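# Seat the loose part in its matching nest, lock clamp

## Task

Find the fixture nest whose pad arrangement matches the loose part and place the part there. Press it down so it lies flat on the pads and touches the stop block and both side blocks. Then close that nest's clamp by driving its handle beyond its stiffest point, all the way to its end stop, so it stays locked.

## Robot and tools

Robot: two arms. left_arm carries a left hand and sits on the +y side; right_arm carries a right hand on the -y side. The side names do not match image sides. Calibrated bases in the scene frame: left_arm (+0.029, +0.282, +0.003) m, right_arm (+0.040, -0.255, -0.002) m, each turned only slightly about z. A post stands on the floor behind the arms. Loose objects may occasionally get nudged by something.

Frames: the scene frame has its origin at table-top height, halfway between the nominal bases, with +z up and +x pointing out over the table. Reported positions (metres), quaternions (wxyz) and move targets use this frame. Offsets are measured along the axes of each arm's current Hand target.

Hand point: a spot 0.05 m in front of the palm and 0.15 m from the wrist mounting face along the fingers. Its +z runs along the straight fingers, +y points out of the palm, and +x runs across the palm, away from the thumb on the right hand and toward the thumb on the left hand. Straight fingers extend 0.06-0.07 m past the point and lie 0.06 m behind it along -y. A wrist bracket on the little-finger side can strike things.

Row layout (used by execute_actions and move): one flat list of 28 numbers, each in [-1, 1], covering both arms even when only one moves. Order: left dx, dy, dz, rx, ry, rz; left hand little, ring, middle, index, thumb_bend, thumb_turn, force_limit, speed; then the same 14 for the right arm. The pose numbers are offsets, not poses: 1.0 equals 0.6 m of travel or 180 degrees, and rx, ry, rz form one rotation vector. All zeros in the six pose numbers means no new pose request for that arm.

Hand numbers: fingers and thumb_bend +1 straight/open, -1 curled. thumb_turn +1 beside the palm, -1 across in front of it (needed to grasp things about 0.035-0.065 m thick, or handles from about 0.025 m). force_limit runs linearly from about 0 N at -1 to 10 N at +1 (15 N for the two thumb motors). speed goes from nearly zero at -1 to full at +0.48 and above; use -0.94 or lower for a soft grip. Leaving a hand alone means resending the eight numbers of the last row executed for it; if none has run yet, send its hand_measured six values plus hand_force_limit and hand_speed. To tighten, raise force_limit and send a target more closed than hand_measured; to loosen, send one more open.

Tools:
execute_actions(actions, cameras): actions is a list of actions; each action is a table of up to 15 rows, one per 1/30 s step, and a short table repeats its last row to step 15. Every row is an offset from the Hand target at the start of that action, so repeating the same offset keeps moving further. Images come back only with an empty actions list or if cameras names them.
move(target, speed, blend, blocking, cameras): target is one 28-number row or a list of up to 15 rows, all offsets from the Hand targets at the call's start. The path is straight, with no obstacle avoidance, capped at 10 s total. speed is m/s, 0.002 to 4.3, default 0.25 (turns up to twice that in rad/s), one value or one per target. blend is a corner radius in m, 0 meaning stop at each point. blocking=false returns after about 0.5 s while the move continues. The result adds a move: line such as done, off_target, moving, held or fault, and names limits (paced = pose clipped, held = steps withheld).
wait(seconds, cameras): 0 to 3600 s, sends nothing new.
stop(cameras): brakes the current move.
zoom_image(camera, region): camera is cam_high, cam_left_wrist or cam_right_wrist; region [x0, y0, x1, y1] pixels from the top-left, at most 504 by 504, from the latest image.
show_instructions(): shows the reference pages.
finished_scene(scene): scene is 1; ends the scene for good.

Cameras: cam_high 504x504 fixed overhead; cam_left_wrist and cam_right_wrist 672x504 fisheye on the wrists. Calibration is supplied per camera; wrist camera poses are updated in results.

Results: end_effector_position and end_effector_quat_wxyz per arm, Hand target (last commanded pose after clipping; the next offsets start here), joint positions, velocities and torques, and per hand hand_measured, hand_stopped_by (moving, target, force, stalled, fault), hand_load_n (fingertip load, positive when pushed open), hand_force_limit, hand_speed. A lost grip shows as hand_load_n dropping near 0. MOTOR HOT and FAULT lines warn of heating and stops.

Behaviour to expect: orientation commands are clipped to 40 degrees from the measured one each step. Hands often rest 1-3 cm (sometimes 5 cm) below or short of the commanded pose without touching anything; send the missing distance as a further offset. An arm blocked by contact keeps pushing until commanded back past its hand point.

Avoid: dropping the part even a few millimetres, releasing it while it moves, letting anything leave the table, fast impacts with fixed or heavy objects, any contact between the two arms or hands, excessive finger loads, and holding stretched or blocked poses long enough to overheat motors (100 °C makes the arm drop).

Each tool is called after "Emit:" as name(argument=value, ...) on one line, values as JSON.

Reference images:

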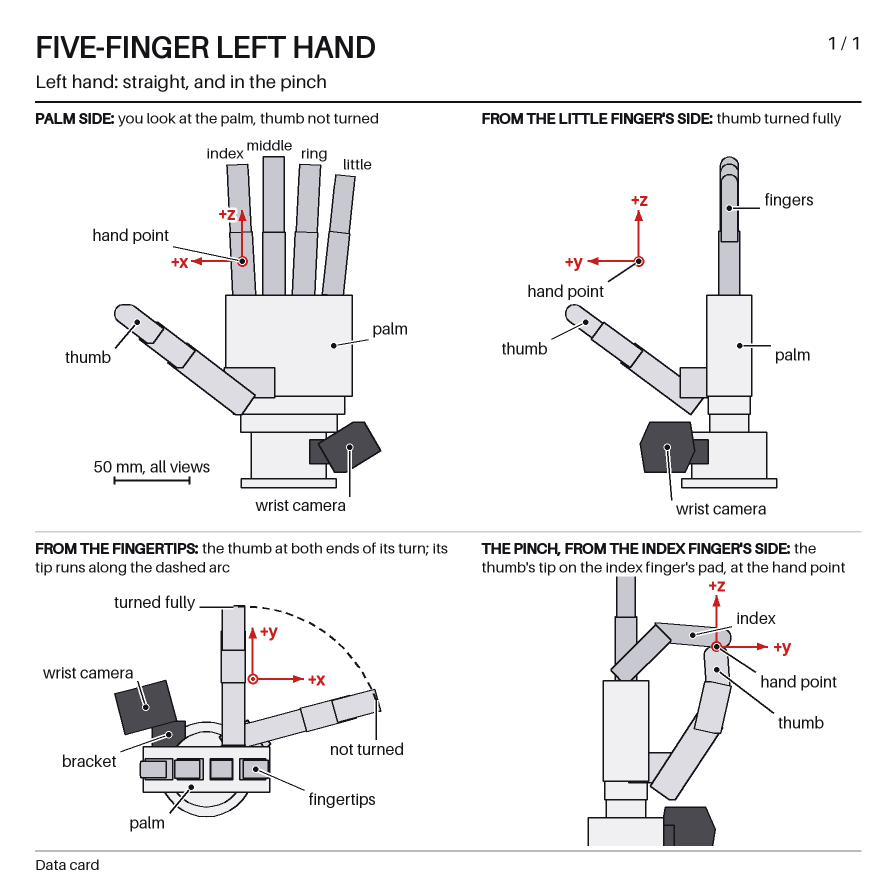

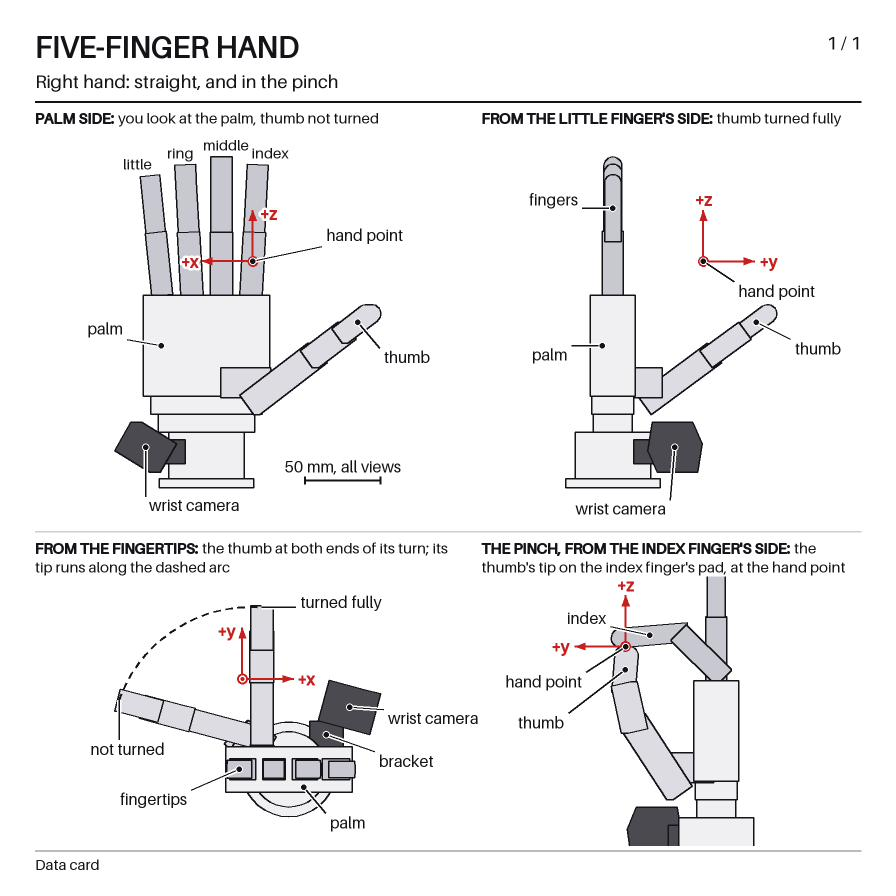

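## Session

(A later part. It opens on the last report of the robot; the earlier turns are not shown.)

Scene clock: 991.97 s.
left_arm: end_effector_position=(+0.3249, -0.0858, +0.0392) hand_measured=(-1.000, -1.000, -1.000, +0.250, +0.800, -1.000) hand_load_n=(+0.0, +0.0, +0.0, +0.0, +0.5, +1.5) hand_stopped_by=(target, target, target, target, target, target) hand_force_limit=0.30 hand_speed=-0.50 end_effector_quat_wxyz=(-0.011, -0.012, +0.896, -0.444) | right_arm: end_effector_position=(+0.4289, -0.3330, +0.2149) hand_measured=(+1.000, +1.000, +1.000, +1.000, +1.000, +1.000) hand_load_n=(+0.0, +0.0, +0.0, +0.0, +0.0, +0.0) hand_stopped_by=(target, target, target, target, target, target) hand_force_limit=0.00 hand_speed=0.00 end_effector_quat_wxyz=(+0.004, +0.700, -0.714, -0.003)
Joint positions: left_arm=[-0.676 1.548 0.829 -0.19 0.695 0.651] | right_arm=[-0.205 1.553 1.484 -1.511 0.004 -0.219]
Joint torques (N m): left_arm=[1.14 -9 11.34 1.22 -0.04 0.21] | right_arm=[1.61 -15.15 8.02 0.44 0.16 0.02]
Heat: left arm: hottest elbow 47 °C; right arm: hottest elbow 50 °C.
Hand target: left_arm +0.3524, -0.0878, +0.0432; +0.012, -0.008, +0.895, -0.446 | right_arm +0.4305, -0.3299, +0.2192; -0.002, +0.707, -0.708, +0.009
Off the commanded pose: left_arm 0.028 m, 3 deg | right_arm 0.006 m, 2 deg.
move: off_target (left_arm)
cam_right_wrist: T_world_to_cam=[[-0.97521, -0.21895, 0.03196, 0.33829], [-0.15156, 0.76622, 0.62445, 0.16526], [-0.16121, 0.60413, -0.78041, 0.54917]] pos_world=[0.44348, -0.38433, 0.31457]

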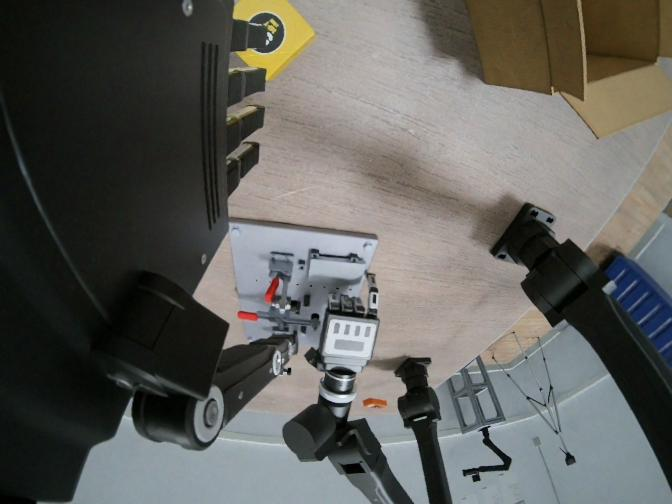

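Emit:
move(target=[[0.023,-0.0158,-0.0127,0,0,0,-1,-1,-1,0.25,0.8,-1,0.3,-0.5,0,0,0,0,0,0,1,1,1,1,1,1,0,0],[-0.0003,-0.016,-0.012,0,0,0,-1,-1,-1,0.25,0.8,-1,0.3,-0.5,0,0,0,0,0,0,1,1,1,1,1,1,0,0]], speed=0.03, cameras=["cam_right_wrist"])

Emit:
zoom_image(camera="cam_right_wrist", region=[290, 230, 410, 330])

Scene clock: 1010.53 s.
left_arm: end_effector_position=(+0.3337, -0.0832, +0.0447) hand_measured=(-1.000, -1.000, -1.000, +0.250, +0.800, -1.000) hand_load_n=(+0.0, +0.0, +0.0, +0.0, +0.0, +0.0) hand_stopped_by=(target, target, target, target, target, target) hand_force_limit=0.30 hand_speed=-0.50 end_effector_quat_wxyz=(-0.001, -0.010, +0.898, -0.440) | right_arm: end_effector_position=(+0.4289, -0.3330, +0.2149) hand_measured=(+1.000, +1.000, +1.000, +1.000, +1.000, +1.000) hand_load_n=(+0.0, +0.0, +0.0, +0.0, -0.5, +0.0) hand_stopped_by=(target, target, target, target, target, target) hand_force_limit=0.00 hand_speed=0.00 end_effector_quat_wxyz=(+0.004, +0.700, -0.714, -0.003)
Joint positions: left_arm=[-0.666 1.542 0.846 -0.215 0.683 0.67] | right_arm=[-0.205 1.553 1.484 -1.511 0.004 -0.219]
Joint torques (N m): left_arm=[0.67 -9.23 11.14 1.02 0.39 0.02] | right_arm=[2.49 -15.15 7.95 0.58 0.17 -0.02]
Heat: left arm: hottest elbow 49 °C; right arm: hottest elbow 50 °C.
Hand target: left_arm +0.3524, -0.0879, +0.0553; +0.012, -0.008, +0.895, -0.446 | right_arm +0.4305, -0.3299, +0.2192; -0.002, +0.707, -0.708, +0.009
Off the commanded pose: left_arm 0.022 m, 2 deg | right_arm 0.006 m, 2 deg.
move: off_target (left_arm)
cam_right_wrist: T_world_to_cam=[[-0.97521, -0.21895, 0.03196, 0.33829], [-0.15156, 0.76622, 0.62445, 0.16526], [-0.16121, 0.60413, -0.78041, 0.54917]] pos_world=[0.44348, -0.38433, 0.31457]

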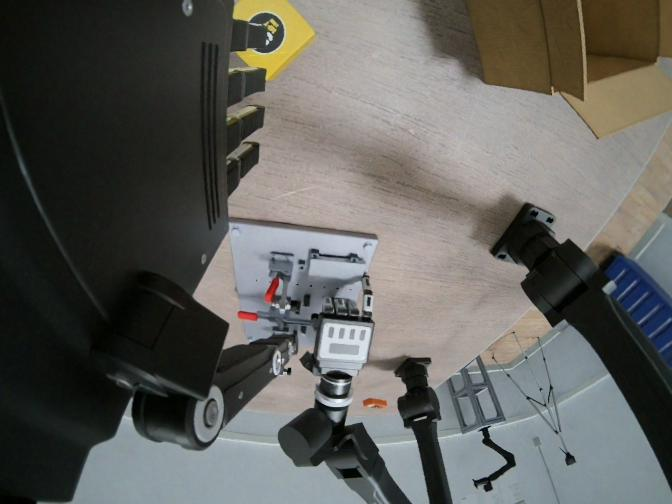

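Scaled by 4.200 from the camera's image (finer frame: 960x720).

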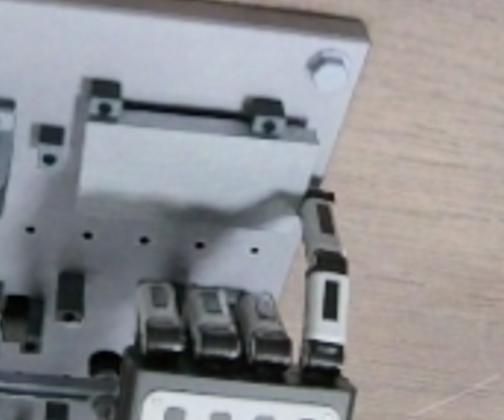

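Emit:
move(target=[-0.0117,0,0.0003,0,0,0,-1,-1,-1,0.25,0.8,-1,0.3,-0.5,0,0,0,0,0,0,1,1,1,1,1,1,0,0], speed=0.03, cameras=["cam_right_wrist","cam_left_wrist"])

Emit:
zoom_image(camera="cam_right_wrist", region=[290, 230, 410, 330])

Scene clock: 1017.80 s.
left_arm: end_effector_position=(+0.3353, -0.0840, +0.0443) hand_measured=(-1.000, -1.000, -1.000, +0.250, +0.800, -1.000) hand_load_n=(+0.5, +0.0, +0.5, +0.0, +0.0, +0.0) hand_stopped_by=(target, target, target, target, target, target) hand_force_limit=0.30 hand_speed=-0.50 end_effector_quat_wxyz=(-0.007, -0.010, +0.898, -0.440) | right_arm: end_effector_position=(+0.4289, -0.3330, +0.2149) hand_measured=(+1.000, +1.000, +1.000, +1.000, +1.000, +1.000) hand_load_n=(+0.0, +0.0, +0.0, +0.0, +0.0, +0.0) hand_stopped_by=(target, target, target, target, target, target) hand_force_limit=0.00 hand_speed=0.00 end_effector_quat_wxyz=(+0.004, +0.700, -0.714, -0.003)
Joint positions: left_arm=[-0.662 1.553 0.859 -0.229 0.694 0.675] | right_arm=[-0.205 1.553 1.484 -1.511 0.004 -0.219]
Joint torques (N m): left_arm=[1.2 -9.47 11.47 1.25 0.25 0.06] | right_arm=[2.78 -14.8 7.98 0.69 0.21 0.05]
Heat: left arm: hottest elbow 49 °C; right arm: hottest elbow 50 °C.
Hand target: left_arm +0.3595, -0.0880, +0.0553; +0.012, -0.008, +0.895, -0.446 | right_arm +0.4305, -0.3299, +0.2192; -0.002, +0.707, -0.708, +0.009
Off the commanded pose: left_arm 0.027 m, 2 deg | right_arm 0.006 m, 2 deg.
move: off_target (left_arm)
cam_left_wrist: T_world_to_cam=[[-0.23243, -0.59852, 0.76665, -0.00596], [-0.78207, 0.58362, 0.21852, 0.28807], [-0.57822, -0.54878, -0.60373, 0.29051]] pos_world=[0.39189, -0.01226, 0.11701]
cam_right_wrist: T_world_to_cam=[[-0.97521, -0.21895, 0.03196, 0.33829], [-0.15156, 0.76622, 0.62445, 0.16526], [-0.16121, 0.60413, -0.78041, 0.54917]] pos_world=[0.44348, -0.38433, 0.31457]
Images, in order (width x height): cam_left_wrist 672x504, cam_right_wrist 672x504.

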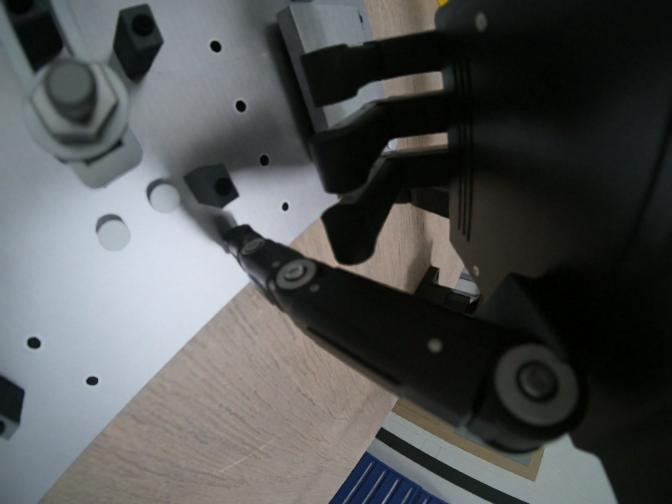

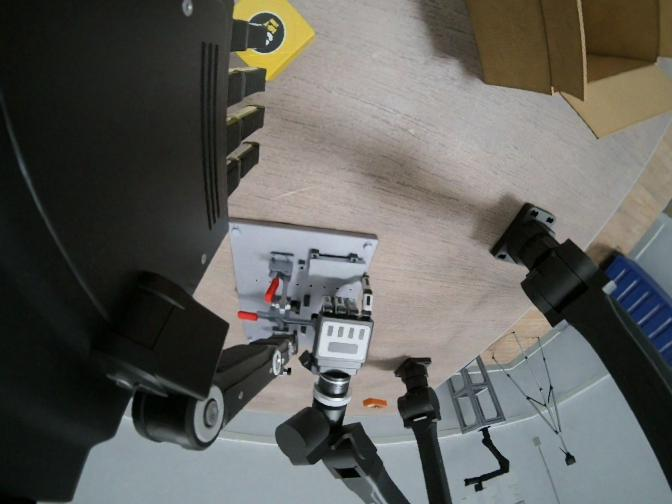

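Scaled by 4.200 from the camera's image (finer frame: 960x720).

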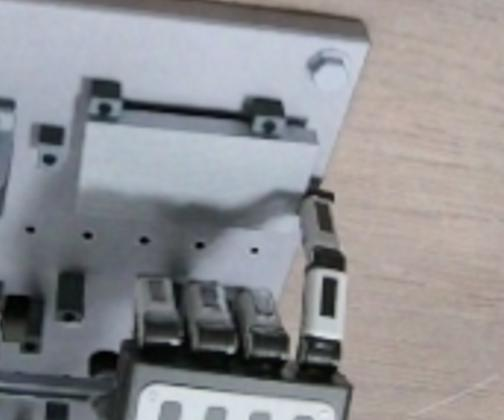

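Emit:
move(target=[-0.0117,0,0.0003,0,0,0,-1,-1,-1,0.25,0.8,-1,0.3,-0.5,0,0,0,0,0,0,1,1,1,1,1,1,0,0], speed=0.03, cameras=["cam_right_wrist"])

Emit:
zoom_image(camera="cam_right_wrist", region=[290, 230, 410, 330])

Scene clock: 1024.37 s.
left_arm: end_effector_position=(+0.3423, -0.0839, +0.0442) hand_measured=(-1.000, -1.000, -1.000, +0.250, +0.800, -1.000) hand_load_n=(+0.5, +0.0, +0.0, +0.0, +0.0, +0.0) hand_stopped_by=(target, target, target, target, target, target) hand_force_limit=0.30 hand_speed=-0.50 end_effector_quat_wxyz=(-0.007, -0.011, +0.898, -0.440) | right_arm: end_effector_position=(+0.4289, -0.3330, +0.2149) hand_measured=(+1.000, +1.000, +1.000, +1.000, +1.000, +1.000) hand_load_n=(+0.0, +0.0, +0.0, +0.0, -0.5, +0.0) hand_stopped_by=(target, target, target, target, target, target) hand_force_limit=0.00 hand_speed=0.00 end_effector_quat_wxyz=(+0.004, +0.700, -0.714, -0.003)
Joint positions: left_arm=[-0.652 1.566 0.876 -0.239 0.699 0.683] | right_arm=[-0.205 1.553 1.484 -1.511 0.004 -0.219]
Joint torques (N m): left_arm=[0.79 -9.88 11.47 1.11 0.25 0.09] | right_arm=[2.32 -14.86 7.84 0.57 0.22 0.02]
Heat: left arm: hottest elbow 49 °C; right arm: hottest elbow 50 °C.
Hand target: left_arm +0.3665, -0.0880, +0.0553; +0.012, -0.008, +0.895, -0.446 | right_arm +0.4305, -0.3299, +0.2192; -0.002, +0.707, -0.708, +0.009
Off the commanded pose: left_arm 0.027 m, 2 deg | right_arm 0.006 m, 2 deg.
move: off_target (left_arm)
cam_right_wrist: T_world_to_cam=[[-0.97521, -0.21895, 0.03196, 0.33829], [-0.15156, 0.76622, 0.62445, 0.16526], [-0.16121, 0.60413, -0.78041, 0.54917]] pos_world=[0.44348, -0.38433, 0.31457]

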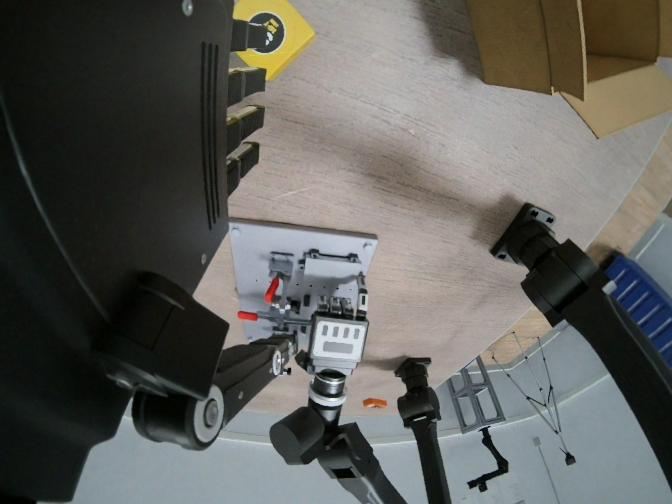

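Scaled by 4.200 from the camera's image (finer frame: 960x720).

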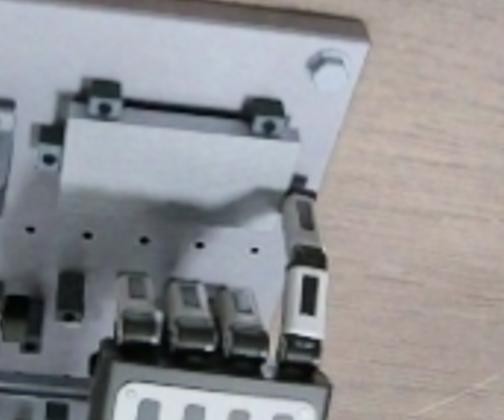

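Emit:
zoom_image(camera="cam_right_wrist", region=[290, 240, 370, 290])

Scaled by 6.300 from the camera's image (finer frame: 960x720).

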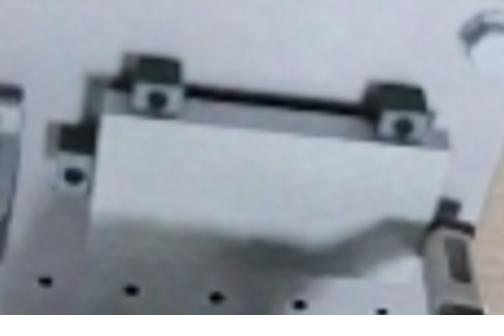

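Emit:
move(target=[[0.05,-0.0038,-0.0045,0,0,0,-1,-1,-1,0.25,0.8,-1,0.3,-0.5,0,0,0,0,0,0,1,1,1,1,1,1,0,0],[0.0464,-0.1995,-0.152,0,0,0,-1,-1,-1,0.25,0.8,-1,0.3,-0.5,0,0,0,0,0,0,1,1,1,1,1,1,0,0],[0.0313,-0.2065,-0.184,-0.2353,-0.223,-0.4557,-1,-1,-1,1,1,1,0.3,0,0,0,0,0,0,0,1,1,1,1,1,1,0,0]], speed=[0.04,0.15,0.2], cameras=["all"])

Emit:
zoom_image(camera="cam_right_wrist", region=[290, 240, 370, 290])

Emit:
zoom_image(camera="cam_left_wrist", region=[280, 150, 460, 330])

Scene clock: 1057.53 s.
left_arm: end_effector_position=(+0.3377, -0.0654, +0.2072) hand_measured=(-1.000, -1.000, -1.000, +1.000, +1.000, +1.000) hand_load_n=(+0.0, +0.0, +0.0, +0.0, +0.0, +0.0) hand_stopped_by=(target, target, target, target, target, target) hand_force_limit=0.30 hand_speed=0.00 end_effector_quat_wxyz=(+0.003, +0.706, -0.709, -0.014) | right_arm: end_effector_position=(+0.4289, -0.3330, +0.2149) hand_measured=(+1.000, +1.000, +1.000, +1.000, +1.000, +1.000) hand_load_n=(+0.0, -0.5, +0.0, +0.0, +0.0, +0.0) hand_stopped_by=(target, target, target, target, target, target) hand_force_limit=0.00 hand_speed=0.00 end_effector_quat_wxyz=(+0.004, +0.700, -0.714, -0.003)
Joint positions: left_arm=[-0.737 1.634 1.548 -1.512 0.003 -0.703] | right_arm=[-0.205 1.553 1.484 -1.511 0.004 -0.219]
Joint torques (N m): left_arm=[-0.56 -11.87 12.63 -0.08 -0.01 -0.18] | right_arm=[1.49 -14.97 7.9 0.35 0.23 -0.02]
Heat: left arm: hottest elbow 51 °C; right arm: hottest elbow 50 °C.
Hand target: left_arm +0.3450, -0.0748, +0.2204; +0.000, +0.707, -0.707, +0.000 | right_arm +0.4305, -0.3299, +0.2192; -0.002, +0.707, -0.708, +0.009
Off the commanded pose: left_arm 0.018 m, 2 deg | right_arm 0.006 m, 2 deg.
move: off_target (left_arm); target 3's new numbers were sent with left_arm's hand 0.018 m and 2 deg from that target
cam_left_wrist: T_world_to_cam=[[0.96536, -0.25916, -0.03038, -0.3363], [-0.19322, -0.78822, 0.58427, -0.12101], [-0.17536, -0.55816, -0.81099, 0.30686]] pos_world=[0.35508, -0.01126, 0.30934]
cam_right_wrist: T_world_to_cam=[[-0.97521, -0.21895, 0.03196, 0.33829], [-0.15156, 0.76622, 0.62445, 0.16526], [-0.16121, 0.60413, -0.78041, 0.54917]] pos_world=[0.44348, -0.38433, 0.31457]

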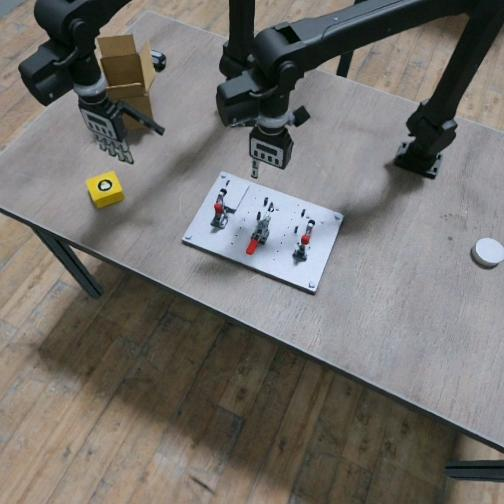

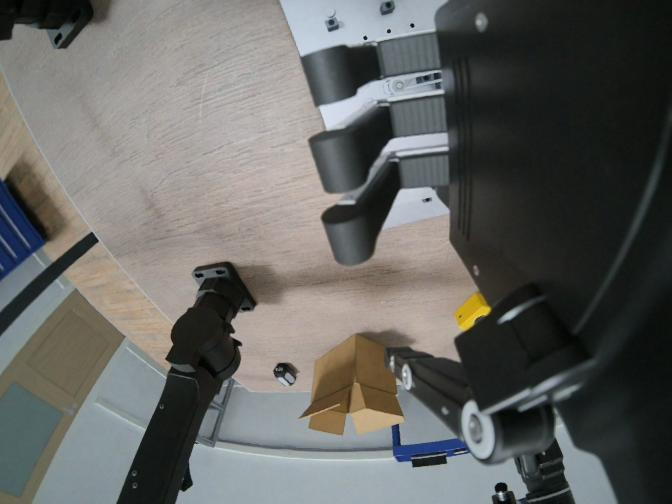

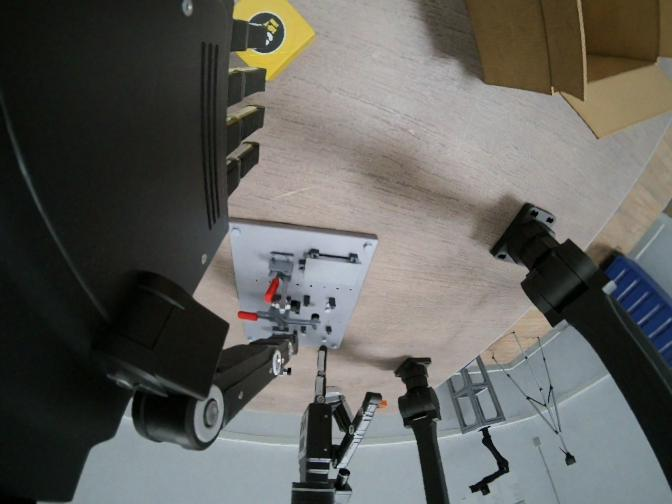

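Scaled by 6.300 from the camera's image (finer frame: 960x720).

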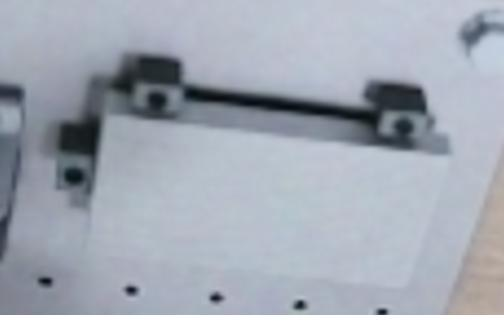

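Scaled by 2.800 from the camera's image (finer frame: 960x720).

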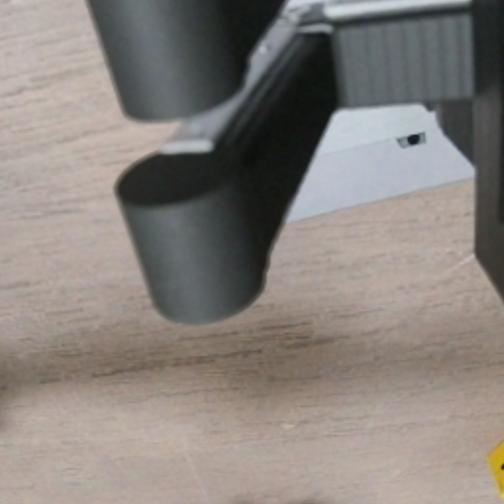

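Emit:
zoom_image(camera="cam_right_wrist", region=[292, 244, 332, 284])

Emit:
zoom_image(camera="cam_right_wrist", region=[335, 244, 370, 279])

Scaled by 12.600 from the camera's image (finer frame: 960x720).

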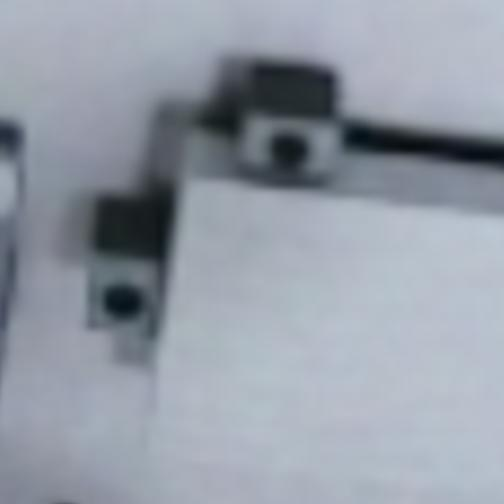

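Scaled by 14.400 from the camera's image (finer frame: 960x720).

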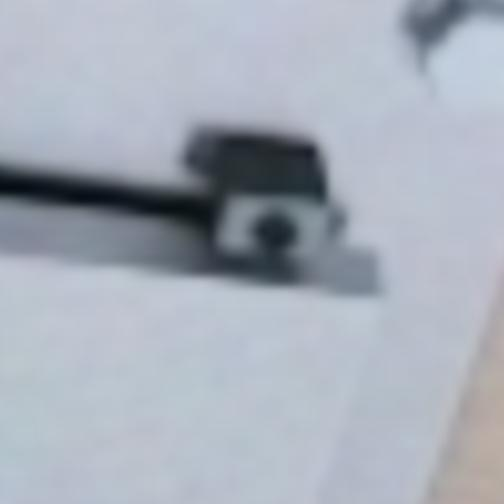

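Emit:
move(target=[-0.0033,0.02,0.1367,0,0,0,-1,-1,-1,1,1,1,0.3,0,0,0,0,0,0,0,1,1,1,1,1,1,0,0], speed=0.1, cameras=["all"])

Emit:
zoom_image(camera="cam_right_wrist", region=[280, 240, 400, 360])

Emit:
zoom_image(camera="cam_high", region=[180, 130, 300, 250])

Scene clock: 1077.27 s.
left_arm: end_effector_position=(+0.3349, -0.0647, +0.1392) hand_measured=(-1.000, -1.000, -1.000, +1.000, +1.000, +1.000) hand_load_n=(+0.0, +0.0, +0.0, +0.0, +0.0, +0.0) hand_stopped_by=(target, target, target, target, target, target) hand_force_limit=0.30 hand_speed=0.00 end_effector_quat_wxyz=(+0.002, +0.709, -0.705, -0.006) | right_arm: end_effector_position=(+0.4289, -0.3330, +0.2149) hand_measured=(+1.000, +1.000, +1.000, +1.000, +1.000, +1.000) hand_load_n=(+0.0, +0.0, +0.0, +0.0, +0.0, +0.0) hand_stopped_by=(target, target, target, target, target, target) hand_force_limit=0.00 hand_speed=0.00 end_effector_quat_wxyz=(+0.004, +0.700, -0.714, -0.003)
Joint positions: left_arm=[-0.739 1.646 1.383 -1.32 0.003 -0.716] | right_arm=[-0.205 1.553 1.484 -1.511 0.004 -0.219]
Joint torques (N m): left_arm=[-1.61 -12.22 8.7 0.81 -0.06 -0.2] | right_arm=[2.02 -14.56 8.01 0.34 0.21 0.03]
Heat: left arm: hottest elbow 52 °C; right arm: hottest elbow 50 °C.
Hand target: left_arm +0.3330, -0.0728, +0.1383; +0.000, +0.707, -0.707, +0.000 | right_arm +0.4305, -0.3299, +0.2192; -0.002, +0.707, -0.708, +0.009
Off the commanded pose: left_arm 0.008 m, 1 deg | right_arm 0.006 m, 2 deg.
move: done
cam_left_wrist: T_world_to_cam=[[0.96816, -0.24975, -0.01681, -0.33769], [-0.19221, -0.78476, 0.58924, -0.08206], [-0.16036, -0.56725, -0.80778, 0.24556]] pos_world=[0.35054, -0.00944, 0.24104]
cam_right_wrist: T_world_to_cam=[[-0.97521, -0.21895, 0.03196, 0.33829], [-0.15156, 0.76622, 0.62445, 0.16526], [-0.16121, 0.60413, -0.78041, 0.54917]] pos_world=[0.44348, -0.38433, 0.31457]

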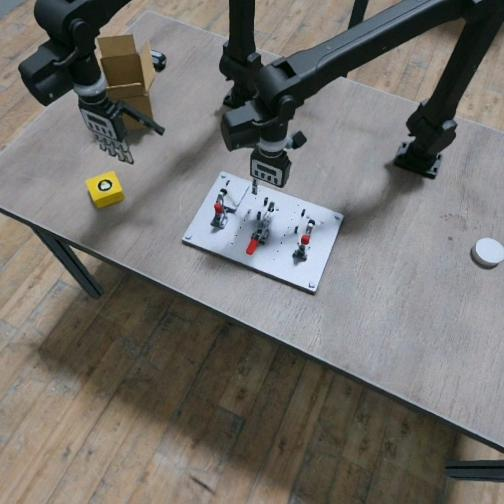

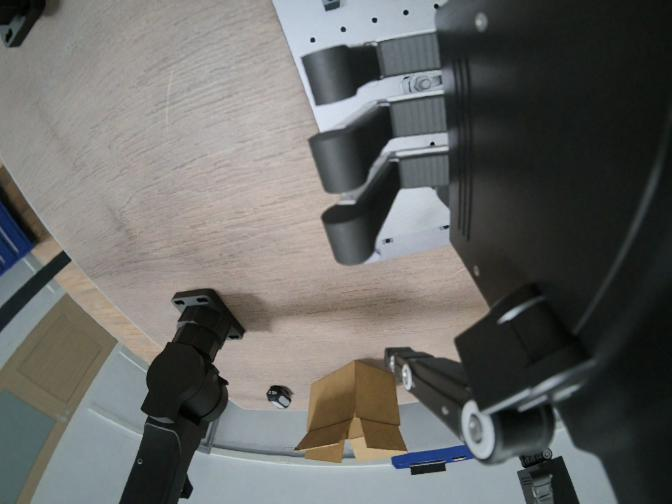

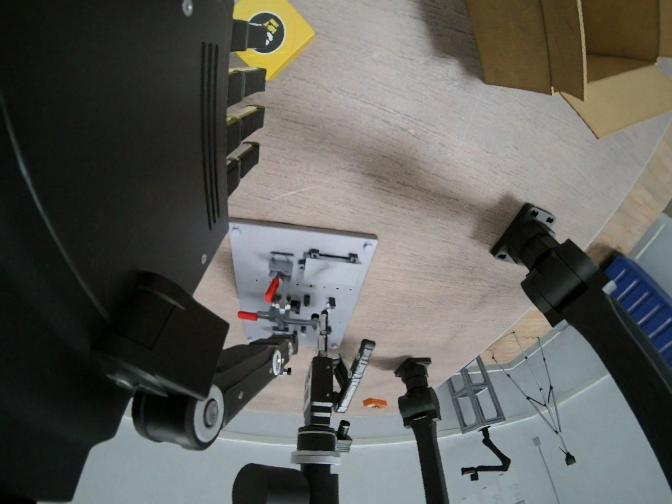

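Scaled by 4.200 from the camera's image (finer frame: 960x720).

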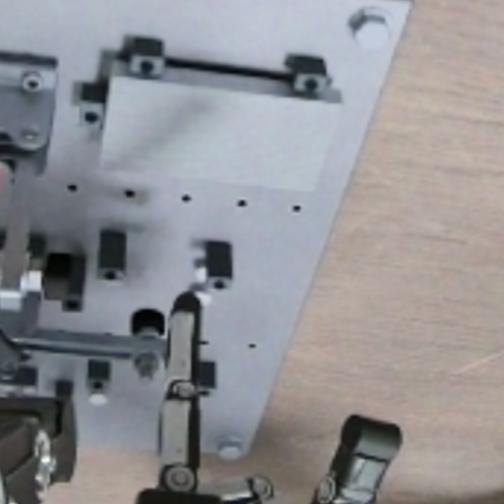

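Scaled by 4.200 from the camera's image (finer frame: 720x720).

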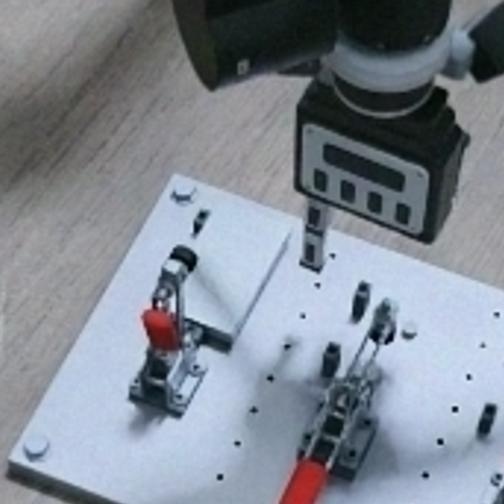

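Emit:
move(target=[[0,0.0117,0.075,0,0,0,-1,-1,-1,1,1,1,0.3,0,0,0,0,0,0,0,1,1,1,1,1,1,0,0],[0.0233,0.0117,0.075,0,0,0,-1,-1,-1,1,1,1,0.3,0,0,0,0,0,0,0,1,1,1,1,1,1,0,0]], speed=0.06, cameras=["all"])

Emit:
zoom_image(camera="cam_right_wrist", region=[280, 240, 380, 330])

Emit:
zoom_image(camera="cam_high", region=[180, 130, 300, 250])

Scene clock: 1090.23 s.
left_arm: end_effector_position=(+0.3206, -0.0724, +0.0868) hand_measured=(-1.000, -1.000, -1.000, +1.000, +1.000, +1.000) hand_load_n=(+0.0, +0.0, +0.0, +0.0, +0.0, +0.0) hand_stopped_by=(target, target, target, target, target, target) hand_force_limit=0.30 hand_speed=0.00 end_effector_quat_wxyz=(+0.001, +0.708, -0.706, -0.015) | right_arm: end_effector_position=(+0.4289, -0.3330, +0.2149) hand_measured=(+1.000, +1.000, +1.000, +1.000, +1.000, +1.000) hand_load_n=(+0.0, +0.0, +0.0, +0.0, +0.0, +0.0) hand_stopped_by=(target, target, target, target, target, target) hand_force_limit=0.00 hand_speed=0.00 end_effector_quat_wxyz=(+0.004, +0.700, -0.714, -0.003)
Joint positions: left_arm=[-0.772 1.688 1.291 -1.203 0 -0.746] | right_arm=[-0.205 1.553 1.484 -1.511 0.004 -0.219]
Joint torques (N m): left_arm=[-1.44 -11.69 10.74 0.66 0.06 -0.19] | right_arm=[2.2 -15.91 8.02 0.44 0.2 0.01]
Heat: left arm: hottest elbow 52 °C; right arm: hottest elbow 50 °C.
Hand target: left_arm +0.3260, -0.0868, +0.0933; +0.000, +0.707, -0.707, +0.000 | right_arm +0.4305, -0.3299, +0.2192; -0.002, +0.707, -0.708, +0.009
Off the commanded pose: left_arm 0.017 m, 2 deg | right_arm 0.006 m, 2 deg.
move: off_target (left_arm)
cam_left_wrist: T_world_to_cam=[[0.96733, -0.25172, -0.03011, -0.32542], [-0.18801, -0.792, 0.58086, -0.06112], [-0.17006, -0.55622, -0.81345, 0.20093]] pos_world=[0.33746, -0.01856, 0.18915]
cam_right_wrist: T_world_to_cam=[[-0.97521, -0.21895, 0.03196, 0.33829], [-0.15156, 0.76622, 0.62445, 0.16526], [-0.16121, 0.60413, -0.78041, 0.54917]] pos_world=[0.44348, -0.38433, 0.31457]

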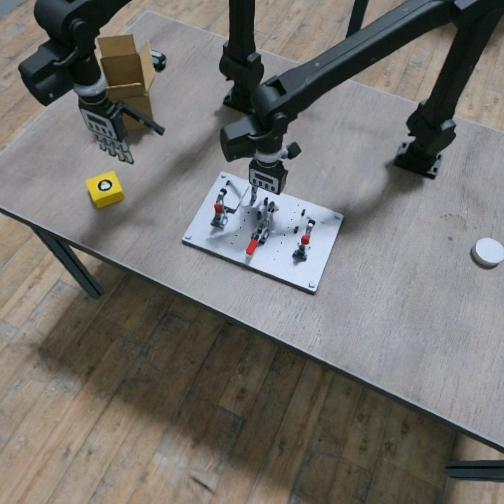

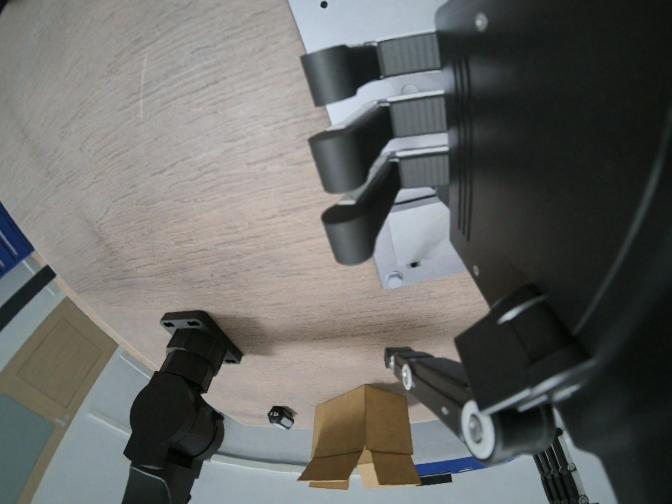

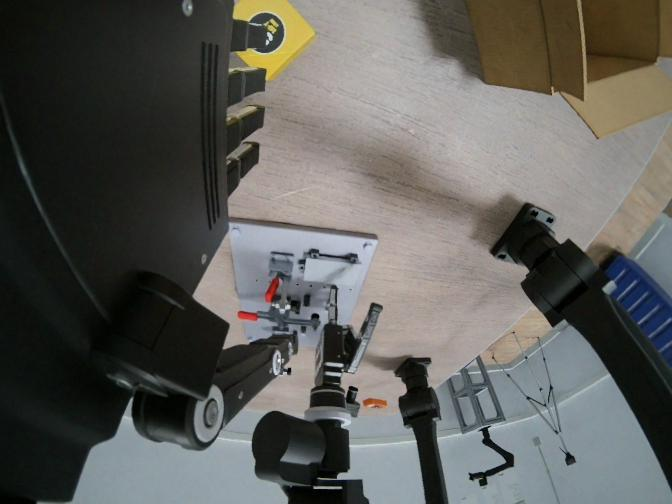

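Scaled by 5.040 from the camera's image (finer frame: 960x720).

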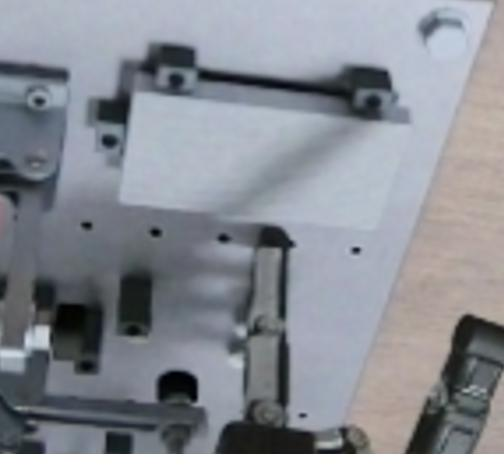

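Scaled by 4.200 from the camera's image (finer frame: 720x720).

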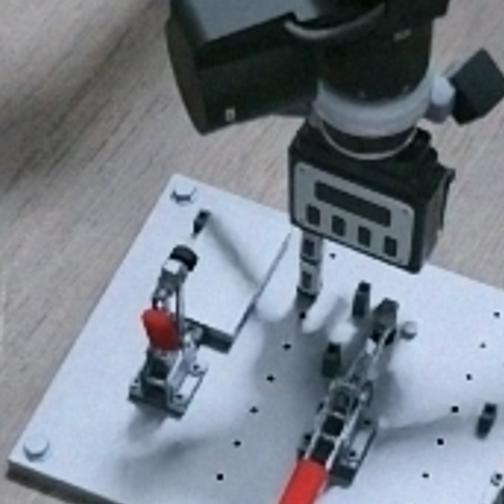

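Emit:
move(target=[0.0233,0,-0.003,0,0,0,-1,-1,-1,1,1,1,0.3,0,0,0,0,0,0,0,1,1,1,1,1,1,0,0], speed=0.03, cameras=["cam_right_wrist"])

Emit:
zoom_image(camera="cam_right_wrist", region=[290, 240, 370, 300])

Scene clock: 1097.90 s.
left_arm: end_effector_position=(+0.3212, -0.0843, +0.0869) hand_measured=(-1.000, -1.000, -1.000, +1.000, +1.000, +1.000) hand_load_n=(+0.0, +0.0, +0.0, -0.5, +0.0, +0.0) hand_stopped_by=(target, target, target, target, target, target) hand_force_limit=0.30 hand_speed=0.00 end_effector_quat_wxyz=(+0.000, +0.709, -0.705, -0.011) | right_arm: end_effector_position=(+0.4289, -0.3330, +0.2149) hand_measured=(+1.000, +1.000, +1.000, +1.000, +1.000, +1.000) hand_load_n=(-0.5, +0.0, +0.0, +0.0, +0.0, +0.0) hand_stopped_by=(target, target, target, target, target, target) hand_force_limit=0.00 hand_speed=0.00 end_effector_quat_wxyz=(+0.004, +0.700, -0.714, -0.003)
Joint positions: left_arm=[-0.789 1.704 1.314 -1.203 0 -0.766] | right_arm=[-0.205 1.553 1.484 -1.511 0.004 -0.219]
Joint torques (N m): left_arm=[-2.32 -11.93 11.69 0.23 0.08 -0.19] | right_arm=[2.61 -14.74 7.98 0.35 0.18 0.03]
Heat: left arm: hottest elbow 52 °C; right arm: hottest elbow 50 °C.
Hand target: left_arm +0.3259, -0.1007, +0.0951; +0.000, +0.707, -0.707, +0.000 | right_arm +0.4305, -0.3299, +0.2192; -0.002, +0.707, -0.708, +0.009
Off the commanded pose: left_arm 0.019 m, 1 deg | right_arm 0.006 m, 2 deg.
move: off_target (left_arm)
cam_right_wrist: T_world_to_cam=[[-0.97521, -0.21895, 0.03196, 0.33829], [-0.15156, 0.76622, 0.62445, 0.16526], [-0.16121, 0.60413, -0.78041, 0.54917]] pos_world=[0.44348, -0.38433, 0.31457]

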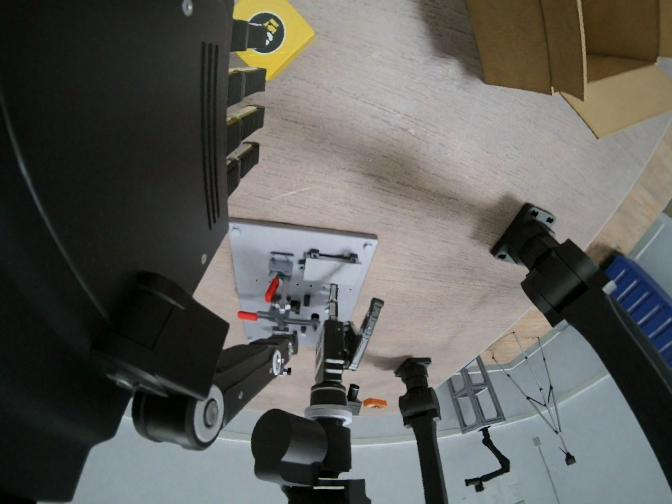

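Scaled by 6.300 from the camera's image (finer frame: 960x720).

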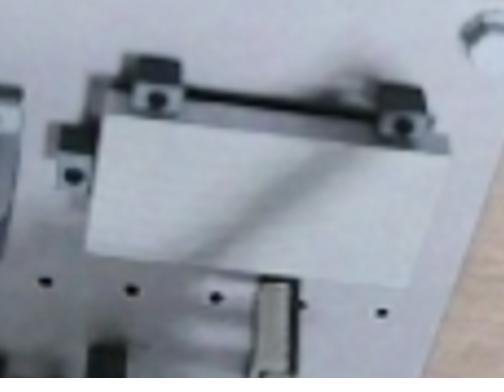

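Emit:
move(target=[0.0117,0,0,0,0,0,-1,-1,-1,1,1,1,0.3,0,0,0,0,0,0,0,1,1,1,1,1,1,0,0], speed=0.03, cameras=["cam_right_wrist"])

Emit:
zoom_image(camera="cam_right_wrist", region=[290, 240, 370, 300])

Scene clock: 1103.50 s.
left_arm: end_effector_position=(+0.3223, -0.0917, +0.0870) hand_measured=(-1.000, -1.000, -1.000, +1.000, +1.000, +1.000) hand_load_n=(+0.0, +0.0, +0.0, +0.0, +0.0, +0.0) hand_stopped_by=(target, target, target, target, target, target) hand_force_limit=0.30 hand_speed=0.00 end_effector_quat_wxyz=(+0.000, +0.710, -0.705, -0.010) | right_arm: end_effector_position=(+0.4289, -0.3330, +0.2149) hand_measured=(+1.000, +1.000, +1.000, +1.000, +1.000, +1.000) hand_load_n=(+0.0, +0.0, +0.0, +0.0, +0.0, +0.0) hand_stopped_by=(target, target, target, target, target, target) hand_force_limit=0.00 hand_speed=0.00 end_effector_quat_wxyz=(+0.004, +0.700, -0.714, -0.003)
Joint positions: left_arm=[-0.798 1.716 1.33 -1.205 0 -0.776] | right_arm=[-0.205 1.553 1.484 -1.511 0.004 -0.219]
Joint torques (N m): left_arm=[-2.02 -12.04 11.75 -0.01 0.07 -0.18] | right_arm=[2.78 -14.8 7.94 0.68 0.2 0.03]
Heat: left arm: hottest elbow 51 °C; right arm: hottest elbow 50 °C.
Hand target: left_arm +0.3261, -0.1077, +0.0952; +0.000, +0.707, -0.707, +0.000 | right_arm +0.4305, -0.3299, +0.2192; -0.002, +0.707, -0.708, +0.009
Off the commanded pose: left_arm 0.018 m, 1 deg | right_arm 0.006 m, 2 deg.
move: off_target (left_arm)
cam_right_wrist: T_world_to_cam=[[-0.97521, -0.21895, 0.03196, 0.33829], [-0.15156, 0.76622, 0.62445, 0.16526], [-0.16121, 0.60413, -0.78041, 0.54917]] pos_world=[0.44348, -0.38433, 0.31457]

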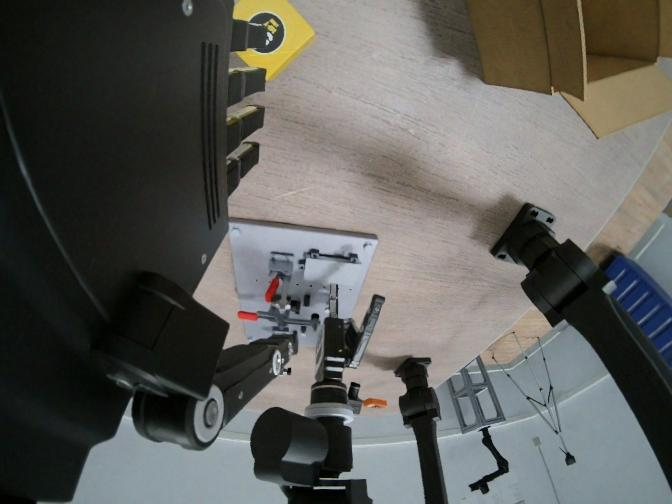

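Scaled by 6.300 from the camera's image (finer frame: 960x720).

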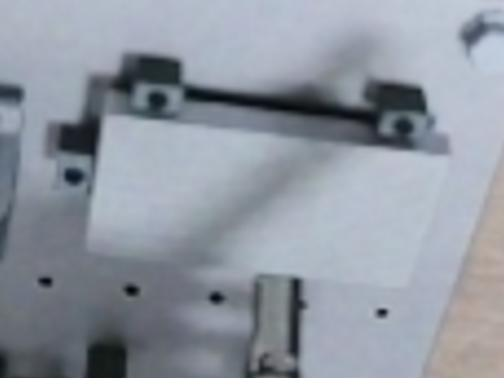

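Emit:
move(target=[0.0117,0,0,0,0,0,-1,-1,-1,1,1,1,0.3,0,0,0,0,0,0,0,1,1,1,1,1,1,0,0], speed=0.03, cameras=["cam_right_wrist"])

Emit:
zoom_image(camera="cam_right_wrist", region=[290, 240, 370, 300])

Scene clock: 1110.63 s.
left_arm: end_effector_position=(+0.3226, -0.0940, +0.0870) hand_measured=(-1.000, -1.000, -1.000, +1.000, +1.000, +1.000) hand_load_n=(+0.0, +0.0, +0.0, -0.5, +0.0, +0.0) hand_stopped_by=(target, target, target, target, target, target) hand_force_limit=0.30 hand_speed=0.00 end_effector_quat_wxyz=(-0.001, +0.711, -0.703, -0.014) | right_arm: end_effector_position=(+0.4289, -0.3330, +0.2149) hand_measured=(+1.000, +1.000, +1.000, +1.000, +1.000, +1.000) hand_load_n=(+0.0, +0.0, +0.0, +0.0, +0.0, +0.0) hand_stopped_by=(target, target, target, target, target, target) hand_force_limit=0.00 hand_speed=0.00 end_effector_quat_wxyz=(+0.004, +0.700, -0.714, -0.003)
Joint positions: left_arm=[-0.802 1.725 1.342 -1.216 -0.003 -0.785] | right_arm=[-0.205 1.553 1.484 -1.511 0.004 -0.219]
Joint torques (N m): left_arm=[-1.9 -12.57 12.01 0.29 0.17 -0.21] | right_arm=[2.14 -15.68 7.95 0.53 0.2 0.02]
Heat: left arm: hottest elbow 51 °C; right arm: hottest elbow 50 °C.
Hand target: left_arm +0.3259, -0.1148, +0.0950; +0.000, +0.707, -0.707, +0.000 | right_arm +0.4305, -0.3299, +0.2192; -0.002, +0.707, -0.708, +0.009
Off the commanded pose: left_arm 0.023 m, 2 deg | right_arm 0.006 m, 2 deg.
move: off_target (left_arm)
cam_right_wrist: T_world_to_cam=[[-0.97521, -0.21895, 0.03196, 0.33829], [-0.15156, 0.76622, 0.62445, 0.16526], [-0.16121, 0.60413, -0.78041, 0.54917]] pos_world=[0.44348, -0.38433, 0.31457]

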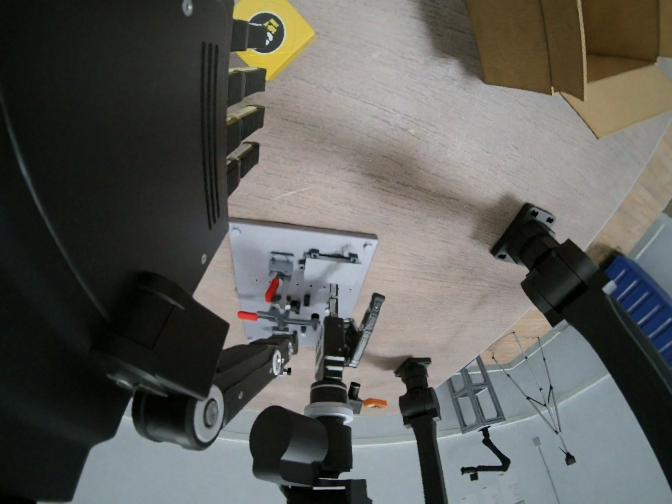

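Scaled by 6.300 from the camera's image (finer frame: 960x720).

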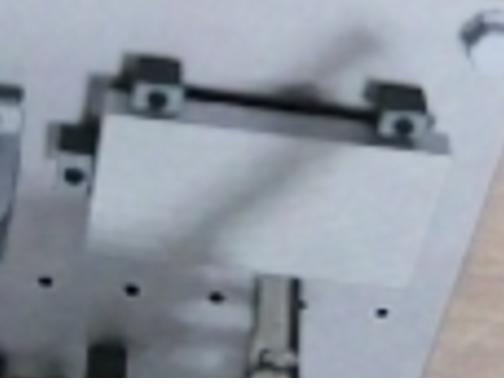

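Emit:
zoom_image(camera="cam_right_wrist", region=[335, 244, 370, 279])

Emit:
zoom_image(camera="cam_right_wrist", region=[292, 244, 332, 284])

Scaled by 14.400 from the camera's image (finer frame: 960x720).

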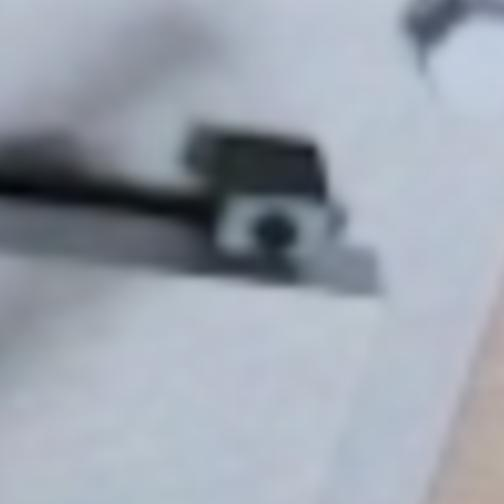

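Scaled by 12.600 from the camera's image (finer frame: 960x720).

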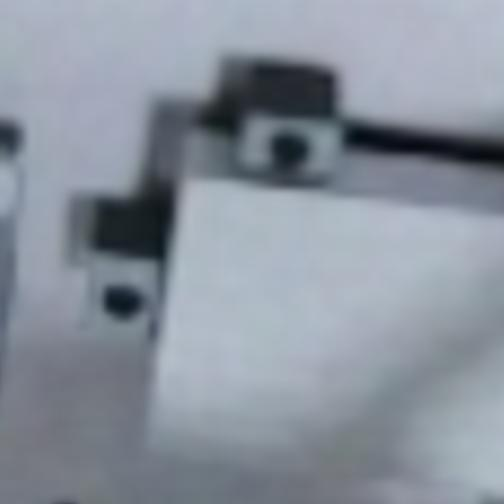

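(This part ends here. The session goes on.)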